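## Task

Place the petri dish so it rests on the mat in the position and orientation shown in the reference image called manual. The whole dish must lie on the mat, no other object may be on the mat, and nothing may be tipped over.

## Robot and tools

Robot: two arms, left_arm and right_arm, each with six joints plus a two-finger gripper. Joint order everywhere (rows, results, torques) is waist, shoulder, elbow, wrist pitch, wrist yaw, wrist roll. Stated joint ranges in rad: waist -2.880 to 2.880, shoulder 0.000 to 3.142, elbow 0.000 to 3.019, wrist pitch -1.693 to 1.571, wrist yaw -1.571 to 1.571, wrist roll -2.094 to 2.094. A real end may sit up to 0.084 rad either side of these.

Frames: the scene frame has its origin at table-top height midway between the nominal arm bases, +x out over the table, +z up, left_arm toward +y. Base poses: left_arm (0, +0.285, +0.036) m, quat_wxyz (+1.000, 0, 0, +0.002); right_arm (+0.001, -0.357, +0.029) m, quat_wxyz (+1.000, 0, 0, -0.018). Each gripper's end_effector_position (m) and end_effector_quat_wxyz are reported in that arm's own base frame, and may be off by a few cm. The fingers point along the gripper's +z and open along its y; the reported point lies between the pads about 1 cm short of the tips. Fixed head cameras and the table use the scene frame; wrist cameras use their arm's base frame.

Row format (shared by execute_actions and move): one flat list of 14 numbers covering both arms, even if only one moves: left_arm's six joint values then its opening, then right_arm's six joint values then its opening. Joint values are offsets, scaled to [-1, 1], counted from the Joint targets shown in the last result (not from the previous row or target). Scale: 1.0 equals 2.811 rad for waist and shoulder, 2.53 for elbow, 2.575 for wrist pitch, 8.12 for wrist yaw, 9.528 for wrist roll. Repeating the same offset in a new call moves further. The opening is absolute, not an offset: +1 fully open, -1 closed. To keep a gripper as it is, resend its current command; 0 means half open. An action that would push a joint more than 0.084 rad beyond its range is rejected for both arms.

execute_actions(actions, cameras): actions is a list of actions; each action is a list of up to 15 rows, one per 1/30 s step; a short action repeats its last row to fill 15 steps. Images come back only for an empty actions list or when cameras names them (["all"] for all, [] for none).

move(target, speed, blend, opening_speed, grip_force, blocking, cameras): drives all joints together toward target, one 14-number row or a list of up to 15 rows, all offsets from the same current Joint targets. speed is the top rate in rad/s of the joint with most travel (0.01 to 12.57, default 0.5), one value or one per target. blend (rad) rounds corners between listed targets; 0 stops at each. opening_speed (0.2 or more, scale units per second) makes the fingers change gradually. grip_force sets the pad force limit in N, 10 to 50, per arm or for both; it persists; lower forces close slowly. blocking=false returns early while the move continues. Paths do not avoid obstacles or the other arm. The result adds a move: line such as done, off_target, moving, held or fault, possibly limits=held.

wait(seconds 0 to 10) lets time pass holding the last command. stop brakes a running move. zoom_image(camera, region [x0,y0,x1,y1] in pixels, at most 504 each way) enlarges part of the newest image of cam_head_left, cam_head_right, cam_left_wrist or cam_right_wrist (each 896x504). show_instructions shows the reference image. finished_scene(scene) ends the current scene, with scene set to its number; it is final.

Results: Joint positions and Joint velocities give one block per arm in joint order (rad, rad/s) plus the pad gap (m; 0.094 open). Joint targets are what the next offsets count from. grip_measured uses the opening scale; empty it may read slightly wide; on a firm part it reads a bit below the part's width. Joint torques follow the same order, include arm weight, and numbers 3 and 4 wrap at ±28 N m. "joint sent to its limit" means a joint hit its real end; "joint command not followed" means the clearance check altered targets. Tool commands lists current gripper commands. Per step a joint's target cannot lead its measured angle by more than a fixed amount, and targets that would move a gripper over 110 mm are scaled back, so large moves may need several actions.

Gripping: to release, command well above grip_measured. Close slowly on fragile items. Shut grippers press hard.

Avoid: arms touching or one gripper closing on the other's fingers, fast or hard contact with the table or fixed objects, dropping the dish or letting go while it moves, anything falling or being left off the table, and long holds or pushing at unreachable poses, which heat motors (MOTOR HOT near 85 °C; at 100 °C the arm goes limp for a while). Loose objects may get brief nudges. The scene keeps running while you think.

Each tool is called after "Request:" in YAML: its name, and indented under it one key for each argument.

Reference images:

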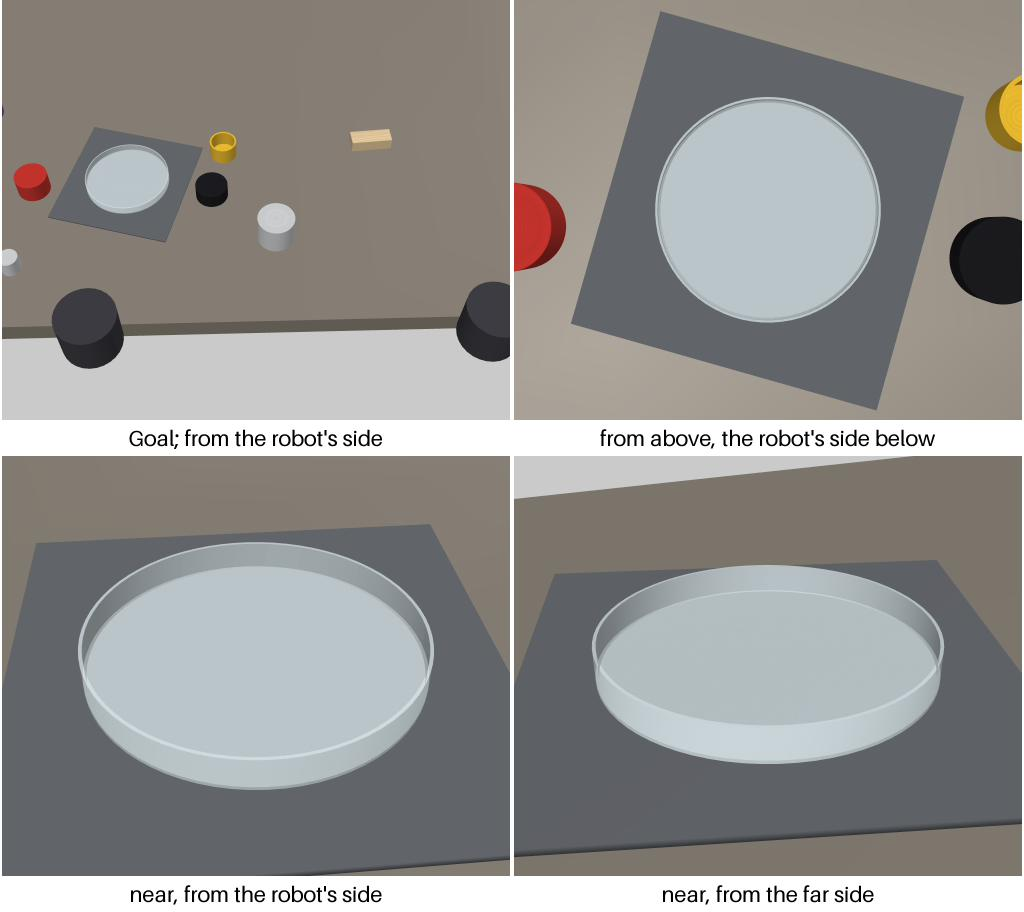

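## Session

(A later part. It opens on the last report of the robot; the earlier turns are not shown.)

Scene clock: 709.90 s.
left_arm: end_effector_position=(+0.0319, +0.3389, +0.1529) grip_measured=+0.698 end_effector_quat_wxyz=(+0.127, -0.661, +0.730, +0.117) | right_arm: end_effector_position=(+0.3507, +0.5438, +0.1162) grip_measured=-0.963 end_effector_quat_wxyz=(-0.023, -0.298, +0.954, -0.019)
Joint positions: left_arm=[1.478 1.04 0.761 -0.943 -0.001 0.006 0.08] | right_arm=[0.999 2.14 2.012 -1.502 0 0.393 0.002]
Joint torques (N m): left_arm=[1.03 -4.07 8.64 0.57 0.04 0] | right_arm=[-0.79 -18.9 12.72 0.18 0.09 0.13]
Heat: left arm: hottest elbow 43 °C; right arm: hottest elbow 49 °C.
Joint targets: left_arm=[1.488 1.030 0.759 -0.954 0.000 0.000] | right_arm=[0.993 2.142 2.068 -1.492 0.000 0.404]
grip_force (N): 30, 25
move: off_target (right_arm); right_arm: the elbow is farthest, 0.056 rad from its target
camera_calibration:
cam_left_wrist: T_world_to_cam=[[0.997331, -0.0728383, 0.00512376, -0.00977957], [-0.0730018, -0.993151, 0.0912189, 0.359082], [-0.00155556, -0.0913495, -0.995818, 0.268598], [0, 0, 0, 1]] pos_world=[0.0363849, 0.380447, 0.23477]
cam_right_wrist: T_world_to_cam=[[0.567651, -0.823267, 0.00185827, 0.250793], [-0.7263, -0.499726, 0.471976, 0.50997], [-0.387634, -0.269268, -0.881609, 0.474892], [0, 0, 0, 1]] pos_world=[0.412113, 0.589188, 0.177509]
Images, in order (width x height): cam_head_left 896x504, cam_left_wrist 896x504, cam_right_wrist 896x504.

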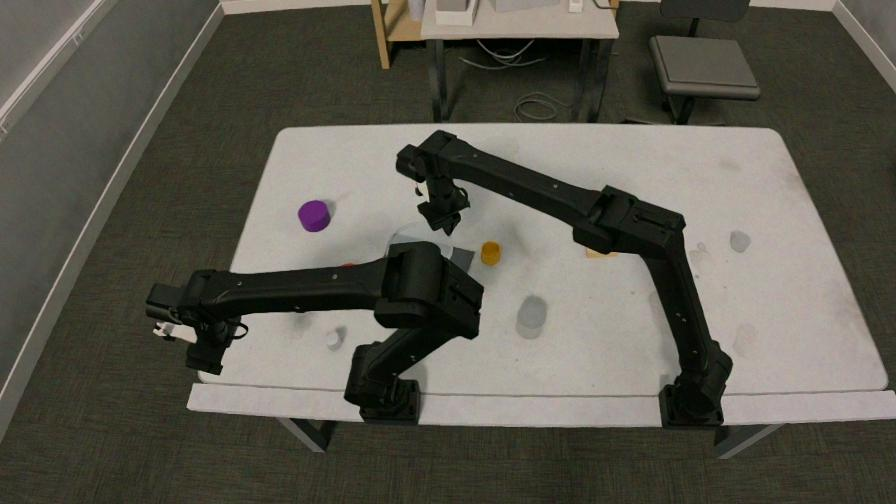

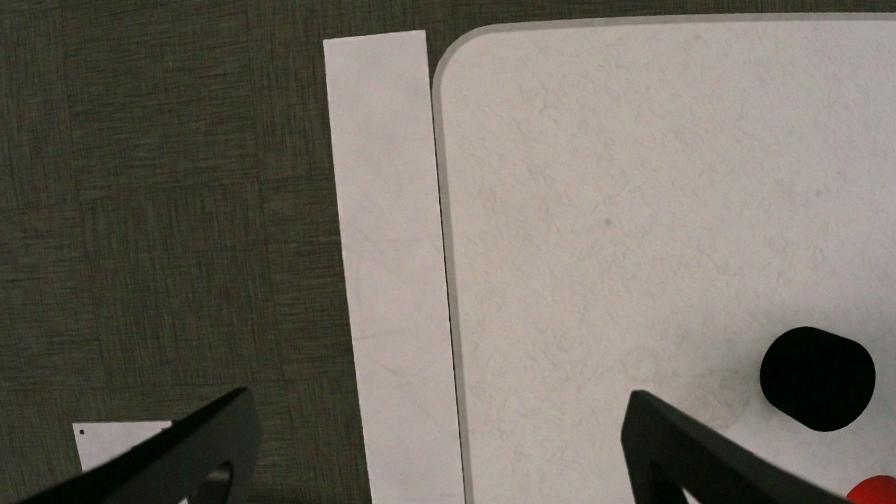

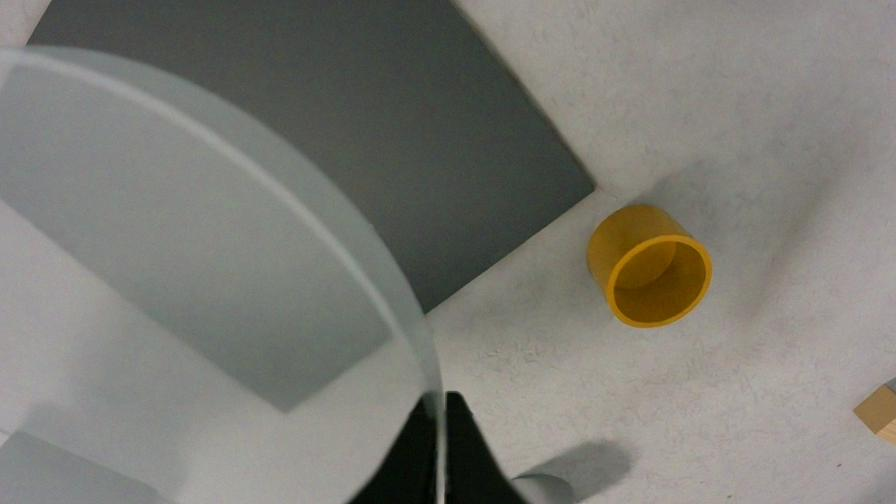

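Request:
move:
  target: [0,0,0,0,0,0,0.7,0.006,0.0375,-0.0802,0.1107,0,0,-1]
  speed: 0.25
  cameras: ["cam_right_wrist","cam_head_left"]

Request:
zoom_image:
  camera: "cam_head_left"
  region: [350, 210, 510, 350]

Scene clock: 748.40 s.
left_arm: end_effector_position=(+0.0319, +0.3389, +0.1529) grip_measured=+0.698 end_effector_quat_wxyz=(+0.127, -0.661, +0.730, +0.117) | right_arm: end_effector_position=(+0.3555, +0.5558, +0.0009) grip_measured=-0.963 end_effector_quat_wxyz=(-0.008, -0.300, +0.954, -0.006)
Joint positions: left_arm=[1.478 1.04 0.761 -0.943 -0.001 0.006 0.08] | right_arm=[1.002 2.234 1.864 -1.22 0 0.393 0.002]
Joint torques (N m): left_arm=[1.03 -4.13 8.65 0.55 0.03 0] | right_arm=[0.26 -18.78 8.13 0.34 0.09 0.13]
Motor temperatures (°C): left_arm=[21 25 44 24 22 21 20] | right_arm=[21 33 58 20 21 20 23]
Heat: left arm: hottest elbow 44 °C; right arm: hottest elbow 58 °C.
Joint targets: left_arm=[1.488 1.030 0.759 -0.954 0.000 0.000] | right_arm=[1.010 2.247 1.865 -1.207 0.000 0.404]
grip_force (N): 30, 25
move: done
camera_calibration:
cam_right_wrist: T_world_to_cam=[[0.570907, -0.820898, -0.0138631, 0.255829], [-0.734413, -0.518163, 0.438343, 0.587051], [-0.367018, -0.240072, -0.898701, 0.354784], [0, 0, 0, 1]] pos_world=[0.415296, 0.599371, 0.0650616]
Images, in order (width x height): cam_head_left 896x504, cam_right_wrist 896x504.

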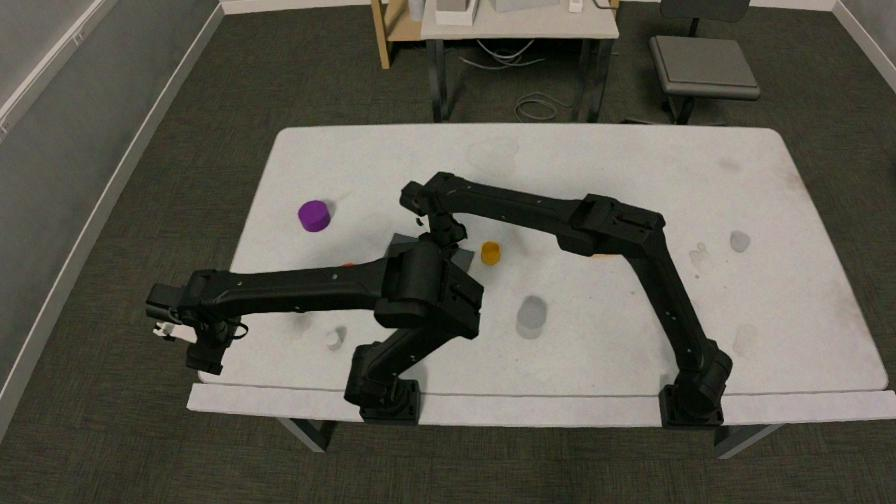

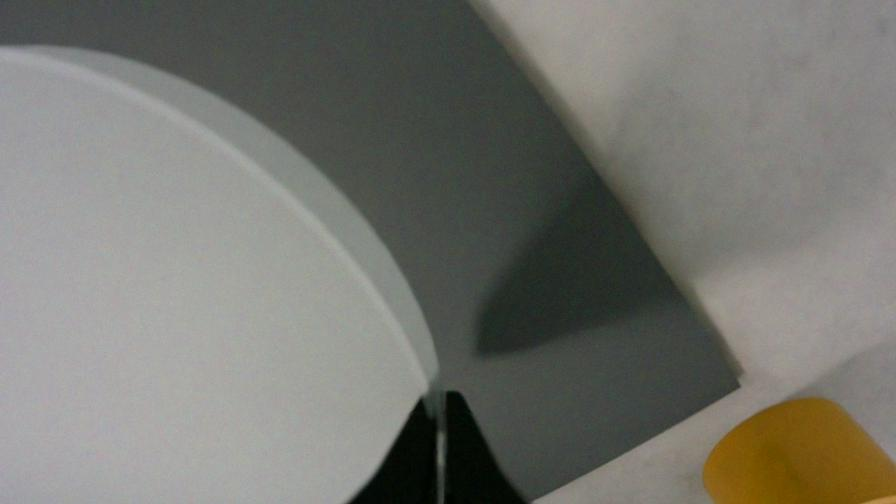

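Scaled by 3.150 from the camera's 896x504 image, which has a finer 1280x720 frame.

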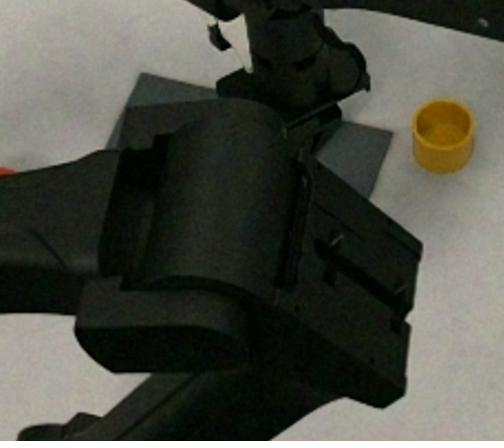

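Request:
move:
  target: [0,0,0,0,0,0,0.7,0,0.0035,0,0.003,0,0,-1]
  speed: 0.06

Request:
move:
  target: [0,0,0,0,0,0,0.7,0,0.0027,0,0.0025,0,0,-1]
  speed: 0.06

Request:
move:
  target: [0,0,0,0,0,0,0.7,0,0.0027,0,0.0025,0,0,-1]
  speed: 0.06
  cameras: ["cam_right_wrist"]

Scene clock: 763.13 s.
left_arm: end_effector_position=(+0.0319, +0.3389, +0.1529) grip_measured=+0.698 end_effector_quat_wxyz=(+0.127, -0.661, +0.730, +0.117) | right_arm: end_effector_position=(+0.3563, +0.5571, -0.0008) grip_measured=-0.963 end_effector_quat_wxyz=(-0.006, -0.300, +0.954, -0.004)
Joint positions: left_arm=[1.478 1.04 0.761 -0.943 -0.001 0.006 0.08] | right_arm=[1.002 2.237 1.864 -1.212 0 0.393 0.002]
Joint torques (N m): left_arm=[1.03 -4.07 8.64 0.57 0.03 0] | right_arm=[0.32 -18.43 8.14 0.34 0.09 0.13]
Motor temperatures (°C): left_arm=[21 25 44 24 22 21 19] | right_arm=[21 33 57 20 21 20 23]
Heat: left arm: hottest elbow 44 °C; right arm: hottest elbow 57 °C.
Joint targets: left_arm=[1.488 1.030 0.759 -0.954 0.000 0.000] | right_arm=[1.010 2.257 1.865 -1.200 0.000 0.404]
grip_force (N): 30, 25
move: done

Scene clock: 763.97 s.
left_arm: end_effector_position=(+0.0319, +0.3389, +0.1529) grip_measured=+0.698 end_effector_quat_wxyz=(+0.127, -0.661, +0.730, +0.117) | right_arm: end_effector_position=(+0.3566, +0.5575, -0.0065) grip_measured=-0.963 end_effector_quat_wxyz=(-0.006, -0.300, +0.954, -0.005)
Joint positions: left_arm=[1.478 1.04 0.761 -0.943 -0.001 0.006 0.08] | right_arm=[1.002 2.246 1.864 -1.206 0 0.393 0.002]
Joint torques (N m): left_arm=[1.03 -4.07 8.64 0.57 0.03 0] | right_arm=[0.32 -18.37 8.14 0.35 0.09 0.13]
Motor temperatures (°C): left_arm=[21 25 44 24 22 21 19] | right_arm=[21 34 57 20 21 20 23]
Heat: left arm: hottest elbow 44 °C; right arm: hottest elbow 57 °C.
Joint targets: left_arm=[1.488 1.030 0.759 -0.954 0.000 0.000] | right_arm=[1.010 2.265 1.865 -1.193 0.000 0.404]
grip_force (N): 30, 25
move: done

Scene clock: 764.70 s.
left_arm: end_effector_position=(+0.0319, +0.3389, +0.1529) grip_measured=+0.698 end_effector_quat_wxyz=(+0.127, -0.661, +0.730, +0.117) | right_arm: end_effector_position=(+0.3572, +0.5586, -0.0085) grip_measured=-0.963 end_effector_quat_wxyz=(-0.005, -0.300, +0.954, -0.004)
Joint positions: left_arm=[1.478 1.04 0.761 -0.943 -0.001 0.006 0.08] | right_arm=[1.002 2.249 1.864 -1.199 0 0.393 0.002]
Joint torques (N m): left_arm=[1.03 -4.07 8.64 0.57 0.03 0] | right_arm=[0.32 -18.32 8.12 0.38 0.09 0.14]
Motor temperatures (°C): left_arm=[21 25 44 24 22 21 19] | right_arm=[21 34 57 20 21 20 23]
Heat: left arm: hottest elbow 44 °C; right arm: hottest elbow 57 °C.
Joint targets: left_arm=[1.488 1.030 0.759 -0.954 0.000 0.000] | right_arm=[1.010 2.272 1.865 -1.187 0.000 0.404]
grip_force (N): 30, 25
move: done
camera_calibration:
cam_right_wrist: T_world_to_cam=[[0.570984, -0.820798, -0.0163754, 0.256726], [-0.735895, -0.52056, 0.432985, 0.595717], [-0.363918, -0.235177, -0.901252, 0.343747], [0, 0, 0, 1]] pos_world=[0.416894, 0.601668, 0.0560699]
Images, in order (width x height): cam_right_wrist 896x504.

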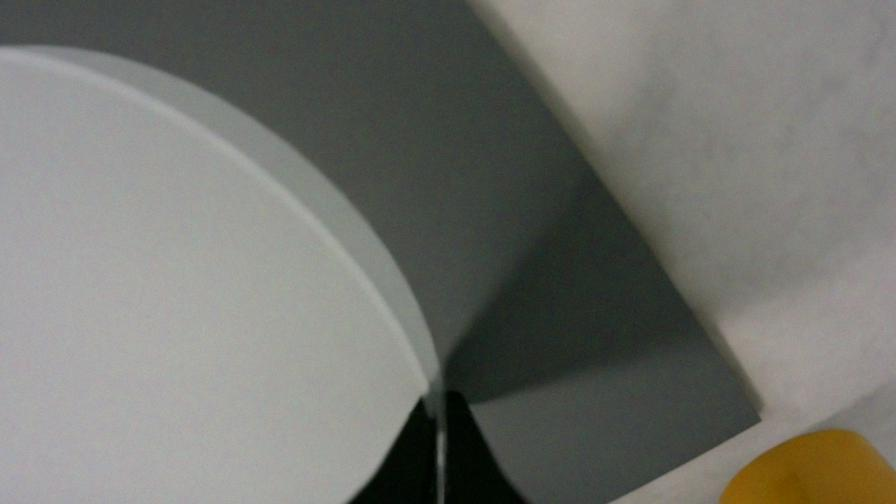

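Request:
move:
  target: [0,0,0,0,0,0,0.7,0,0.0027,0,0.0025,0,0,-1]
  speed: 0.06

Request:
move:
  target: [0,0,0,0,0,0,0.7,0,0.0027,0,0.0025,0,0,-1]
  speed: 0.06
  cameras: ["cam_right_wrist"]

Scene clock: 773.93 s.
left_arm: end_effector_position=(+0.0319, +0.3389, +0.1529) grip_measured=+0.698 end_effector_quat_wxyz=(+0.127, -0.661, +0.730, +0.117) | right_arm: end_effector_position=(+0.3580, +0.5598, -0.0095) grip_measured=-0.963 end_effector_quat_wxyz=(-0.003, -0.300, +0.954, -0.002)
Joint positions: left_arm=[1.478 1.04 0.761 -0.943 -0.001 0.006 0.08] | right_arm=[1.002 2.25 1.864 -1.192 0 0.393 0.002]
Joint torques (N m): left_arm=[1.03 -4.07 8.64 0.57 0.03 0] | right_arm=[0.32 -17.85 8.13 0.28 0.09 0.13]
Motor temperatures (°C): left_arm=[21 25 44 24 22 21 19] | right_arm=[21 34 56 20 21 20 23]
Heat: left arm: hottest elbow 44 °C; right arm: hottest elbow 56 °C.
Joint targets: left_arm=[1.488 1.030 0.759 -0.954 0.000 0.000] | right_arm=[1.010 2.279 1.865 -1.180 0.000 0.404]
grip_force (N): 30, 25
move: done

Scene clock: 774.63 s.
left_arm: end_effector_position=(+0.0319, +0.3389, +0.1529) grip_measured=+0.698 end_effector_quat_wxyz=(+0.127, -0.661, +0.730, +0.117) | right_arm: end_effector_position=(+0.3588, +0.5610, -0.0107) grip_measured=-0.963 end_effector_quat_wxyz=(-0.001, -0.300, +0.954, -0.001)
Joint positions: left_arm=[1.478 1.04 0.761 -0.943 -0.001 0.006 0.08] | right_arm=[1.002 2.252 1.864 -1.185 0 0.393 0.002]
Joint torques (N m): left_arm=[1.03 -4.07 8.65 0.57 0.03 0] | right_arm=[0.26 -17.49 8.13 0.28 0.09 0.13]
Motor temperatures (°C): left_arm=[21 25 44 24 22 21 19] | right_arm=[21 34 56 20 21 20 23]
Heat: left arm: hottest elbow 44 °C; right arm: hottest elbow 56 °C.
Joint targets: left_arm=[1.488 1.030 0.759 -0.954 0.000 0.000] | right_arm=[1.010 2.287 1.865 -1.174 0.000 0.404]
grip_force (N): 30, 25
move: done
camera_calibration:
cam_right_wrist: T_world_to_cam=[[0.57104, -0.820675, -0.0201517, 0.257683], [-0.738243, -0.524109, 0.424625, 0.60181], [-0.359041, -0.227601, -0.905145, 0.336889], [0, 0, 0, 1]] pos_world=[0.418091, 0.603564, 0.0545826]
Images, in order (width x height): cam_right_wrist 896x504.

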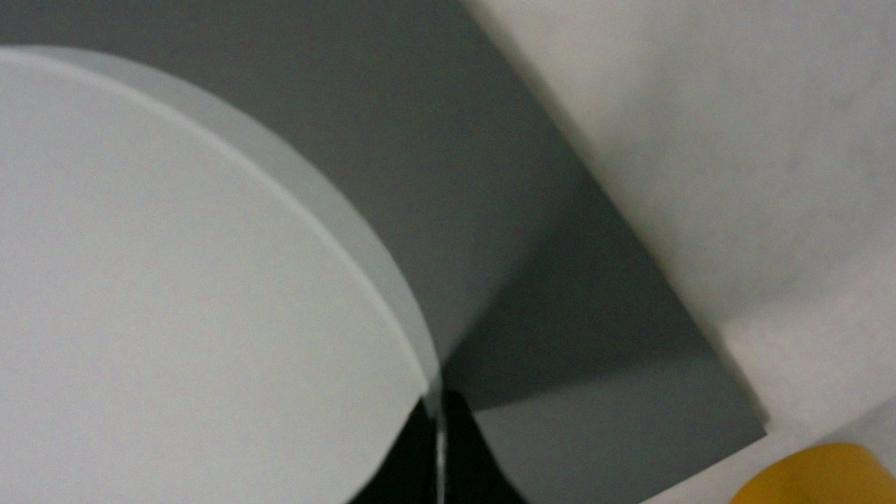

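Request:
move:
  target:
    - [0,0,0,0,0,0,0.7,0,-0.003,0,-0.003,0,0,-1]
    - [0,0,0,0,0,0,0.7,0,-0.003,0,-0.003,0,0,-0.78]
    - [0,0,0,0,0,0,0.7,0,-0.045,0,-0.045,0,0,-0.78]
    - [0,0,0,0,0,0,0.7,-0.15,-0.12,0,-0.1,0,0,-0.78]
  speed: [0.1,0.1,0.12,0.7]
  opening_speed: 0.3
  cameras: ["cam_right_wrist"]

Request:
move:
  target: [0.05,0,0.2,0,0,0,0.7,0,0,0,0,0,0,-0.78]
  speed: 0.8
  cameras: ["cam_head_left","cam_head_right"]

Request:
zoom_image:
  camera: "cam_head_left"
  region: [300, 200, 540, 360]

Scene clock: 796.97 s.
left_arm: end_effector_position=(+0.0319, +0.3389, +0.1529) grip_measured=+0.698 end_effector_quat_wxyz=(+0.127, -0.661, +0.730, +0.117) | right_arm: end_effector_position=(+0.5155, +0.3468, +0.1778) grip_measured=-0.782 end_effector_quat_wxyz=(+0.029, -0.100, +0.994, +0.015)
Joint positions: left_arm=[1.478 1.04 0.761 -0.943 -0.001 0.006 0.08] | right_arm=[0.593 1.948 1.864 -1.421 0 0.393 0.01]
Joint torques (N m): left_arm=[1.03 -4.07 8.65 0.57 0.03 0] | right_arm=[-0.44 -17.44 8.84 -0.35 0.05 0.13]
Heat: left arm: hottest elbow 44 °C; right arm: hottest elbow 54 °C.
Joint targets: left_arm=[1.488 1.030 0.759 -0.954 0.000 0.000] | right_arm=[0.588 1.950 1.865 -1.431 -0.001 0.404]
grip_force (N): 30, 25
move: done
camera_calibration:
cam_right_wrist: T_world_to_cam=[[0.199151, -0.978905, -0.0456539, 0.247392], [-0.908407, -0.201884, 0.366114, 0.511505], [-0.367607, -0.0314397, -0.92945, 0.455691], [0, 0, 0, 1]] pos_world=[0.582902, 0.359764, 0.247567]
Images, in order (width x height): cam_right_wrist 896x504.

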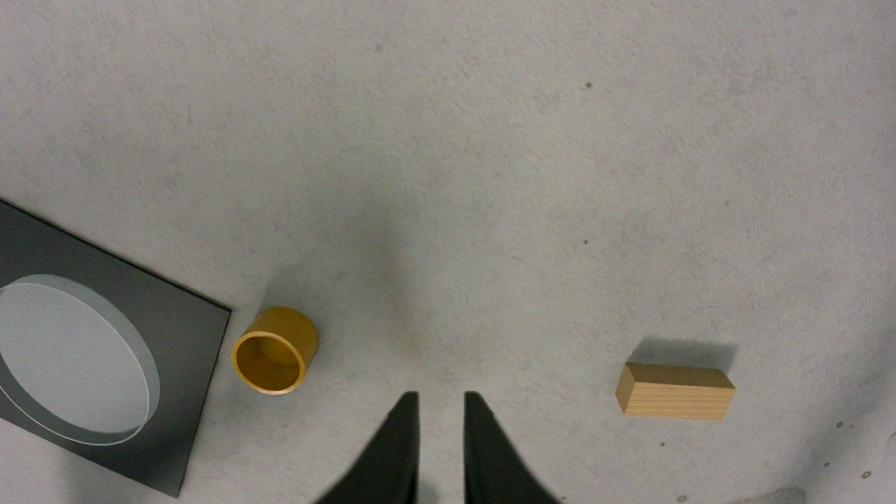

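Scene clock: 798.20 s.
left_arm: end_effector_position=(-0.0202, +0.4400, +0.3901) grip_measured=+0.698 end_effector_quat_wxyz=(-0.271, +0.663, -0.637, -0.285) | right_arm: end_effector_position=(+0.5155, +0.3468, +0.1778) grip_measured=-0.782 end_effector_quat_wxyz=(+0.029, -0.100, +0.994, +0.015)
Joint positions: left_arm=[1.618 1.032 1.219 -0.95 0 0.006 0.08] | right_arm=[0.593 1.948 1.864 -1.421 0 0.393 0.01]
Joint torques (N m): left_arm=[1.08 -4.42 13.03 1.44 0.02 0] | right_arm=[-0.67 -17.14 8.88 -0.35 0.05 0.13]
Heat: left arm: hottest elbow 44 °C; right arm: hottest elbow 54 °C.
Joint targets: left_arm=[1.629 1.030 1.265 -0.954 0.000 0.000] | right_arm=[0.588 1.950 1.865 -1.431 -0.001 0.404]
grip_force (N): 30, 25
move: off_target (left_arm); left_arm: the elbow is farthest, 0.046 rad from its target
Images, in order (width x height): cam_head_left 896x504, cam_head_right 896x504.

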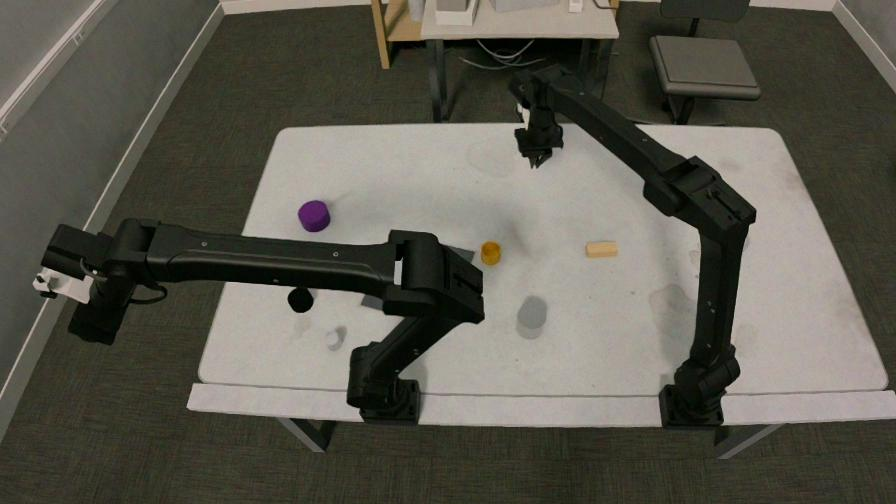

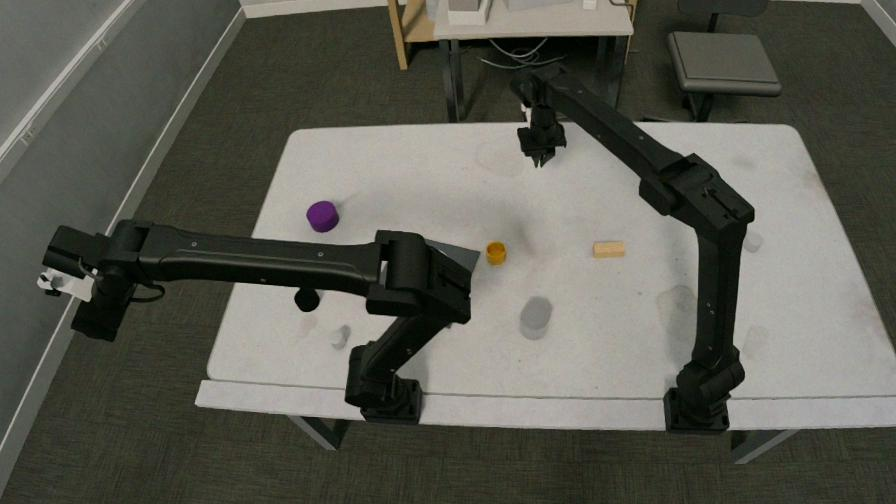

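Scaled by 2.100 from the camera's 896x504 image, which has a finer 1280x720 frame.

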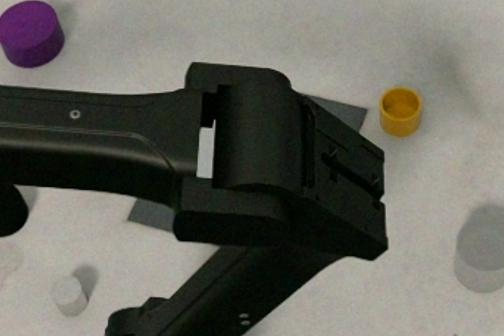

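Request:
move:
  target: [-0.58,0,0,0,0,0,0.7,0,0,0,0,0,0,-0.78]
  speed: 1.2
  cameras: ["cam_head_left","cam_left_wrist"]

Scene clock: 808.90 s.
left_arm: end_effector_position=(+0.4405, +0.0025, +0.3901) grip_measured=+0.698 end_effector_quat_wxyz=(+0.393, -0.001, +0.919, +0.002) | right_arm: end_effector_position=(+0.5155, +0.3468, +0.1778) grip_measured=-0.782 end_effector_quat_wxyz=(+0.029, -0.100, +0.994, +0.015)
Joint positions: left_arm=[0.007 1.032 1.219 -0.95 0 0.005 0.08] | right_arm=[0.593 1.948 1.864 -1.421 0 0.393 0.01]
Joint torques (N m): left_arm=[-0.21 -4.13 13.18 1.44 -0.01 0] | right_arm=[-0.73 -17.14 8.9 -0.34 0.05 0.13]
Heat: left arm: hottest elbow 48 °C; right arm: hottest elbow 54 °C.
Joint targets: left_arm=[-0.002 1.030 1.265 -0.954 0.000 0.000] | right_arm=[0.588 1.950 1.865 -1.431 -0.001 0.404]
grip_force (N): 30, 25
move: off_target (left_arm); left_arm: the elbow is farthest, 0.046 rad from its target
camera_calibration:
cam_left_wrist: T_world_to_cam=[[0.0219407, -0.999659, 0.0141801, -0.014601], [-0.932216, -0.0255811, -0.360997, 0.585605], [0.361236, -0.00529838, -0.932459, 0.290069], [0, 0, 0, 1]] pos_world=[0.441447, 0.00192136, 0.482086]
Images, in order (width x height): cam_head_left 896x504, cam_left_wrist 896x504.

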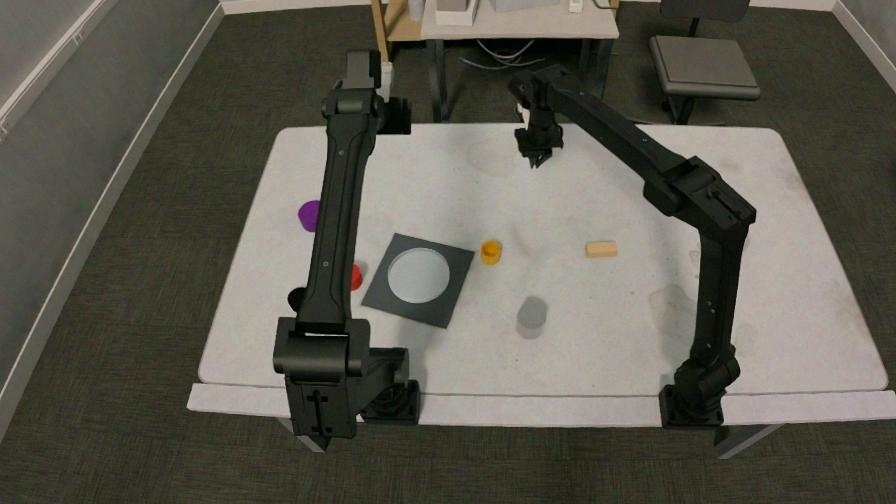

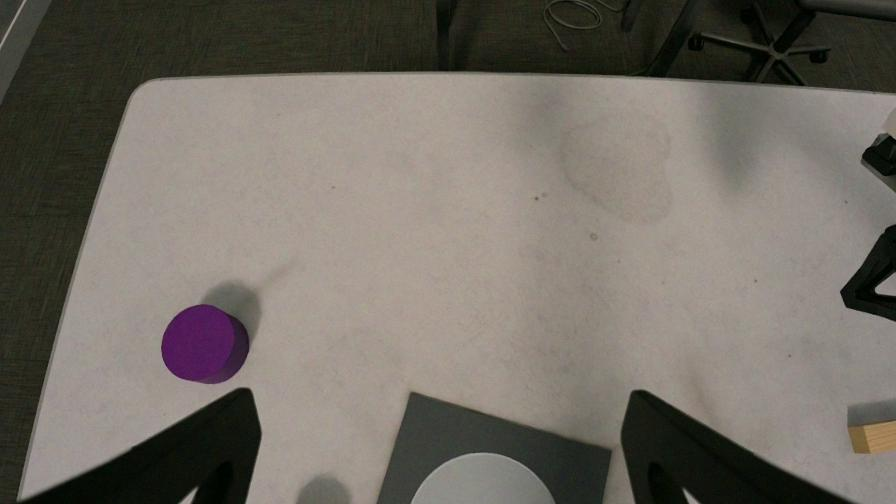

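Dish centred on the mat and open side up.

Request:
finished_scene:
  scene: 2

The scene is finished: the task was done.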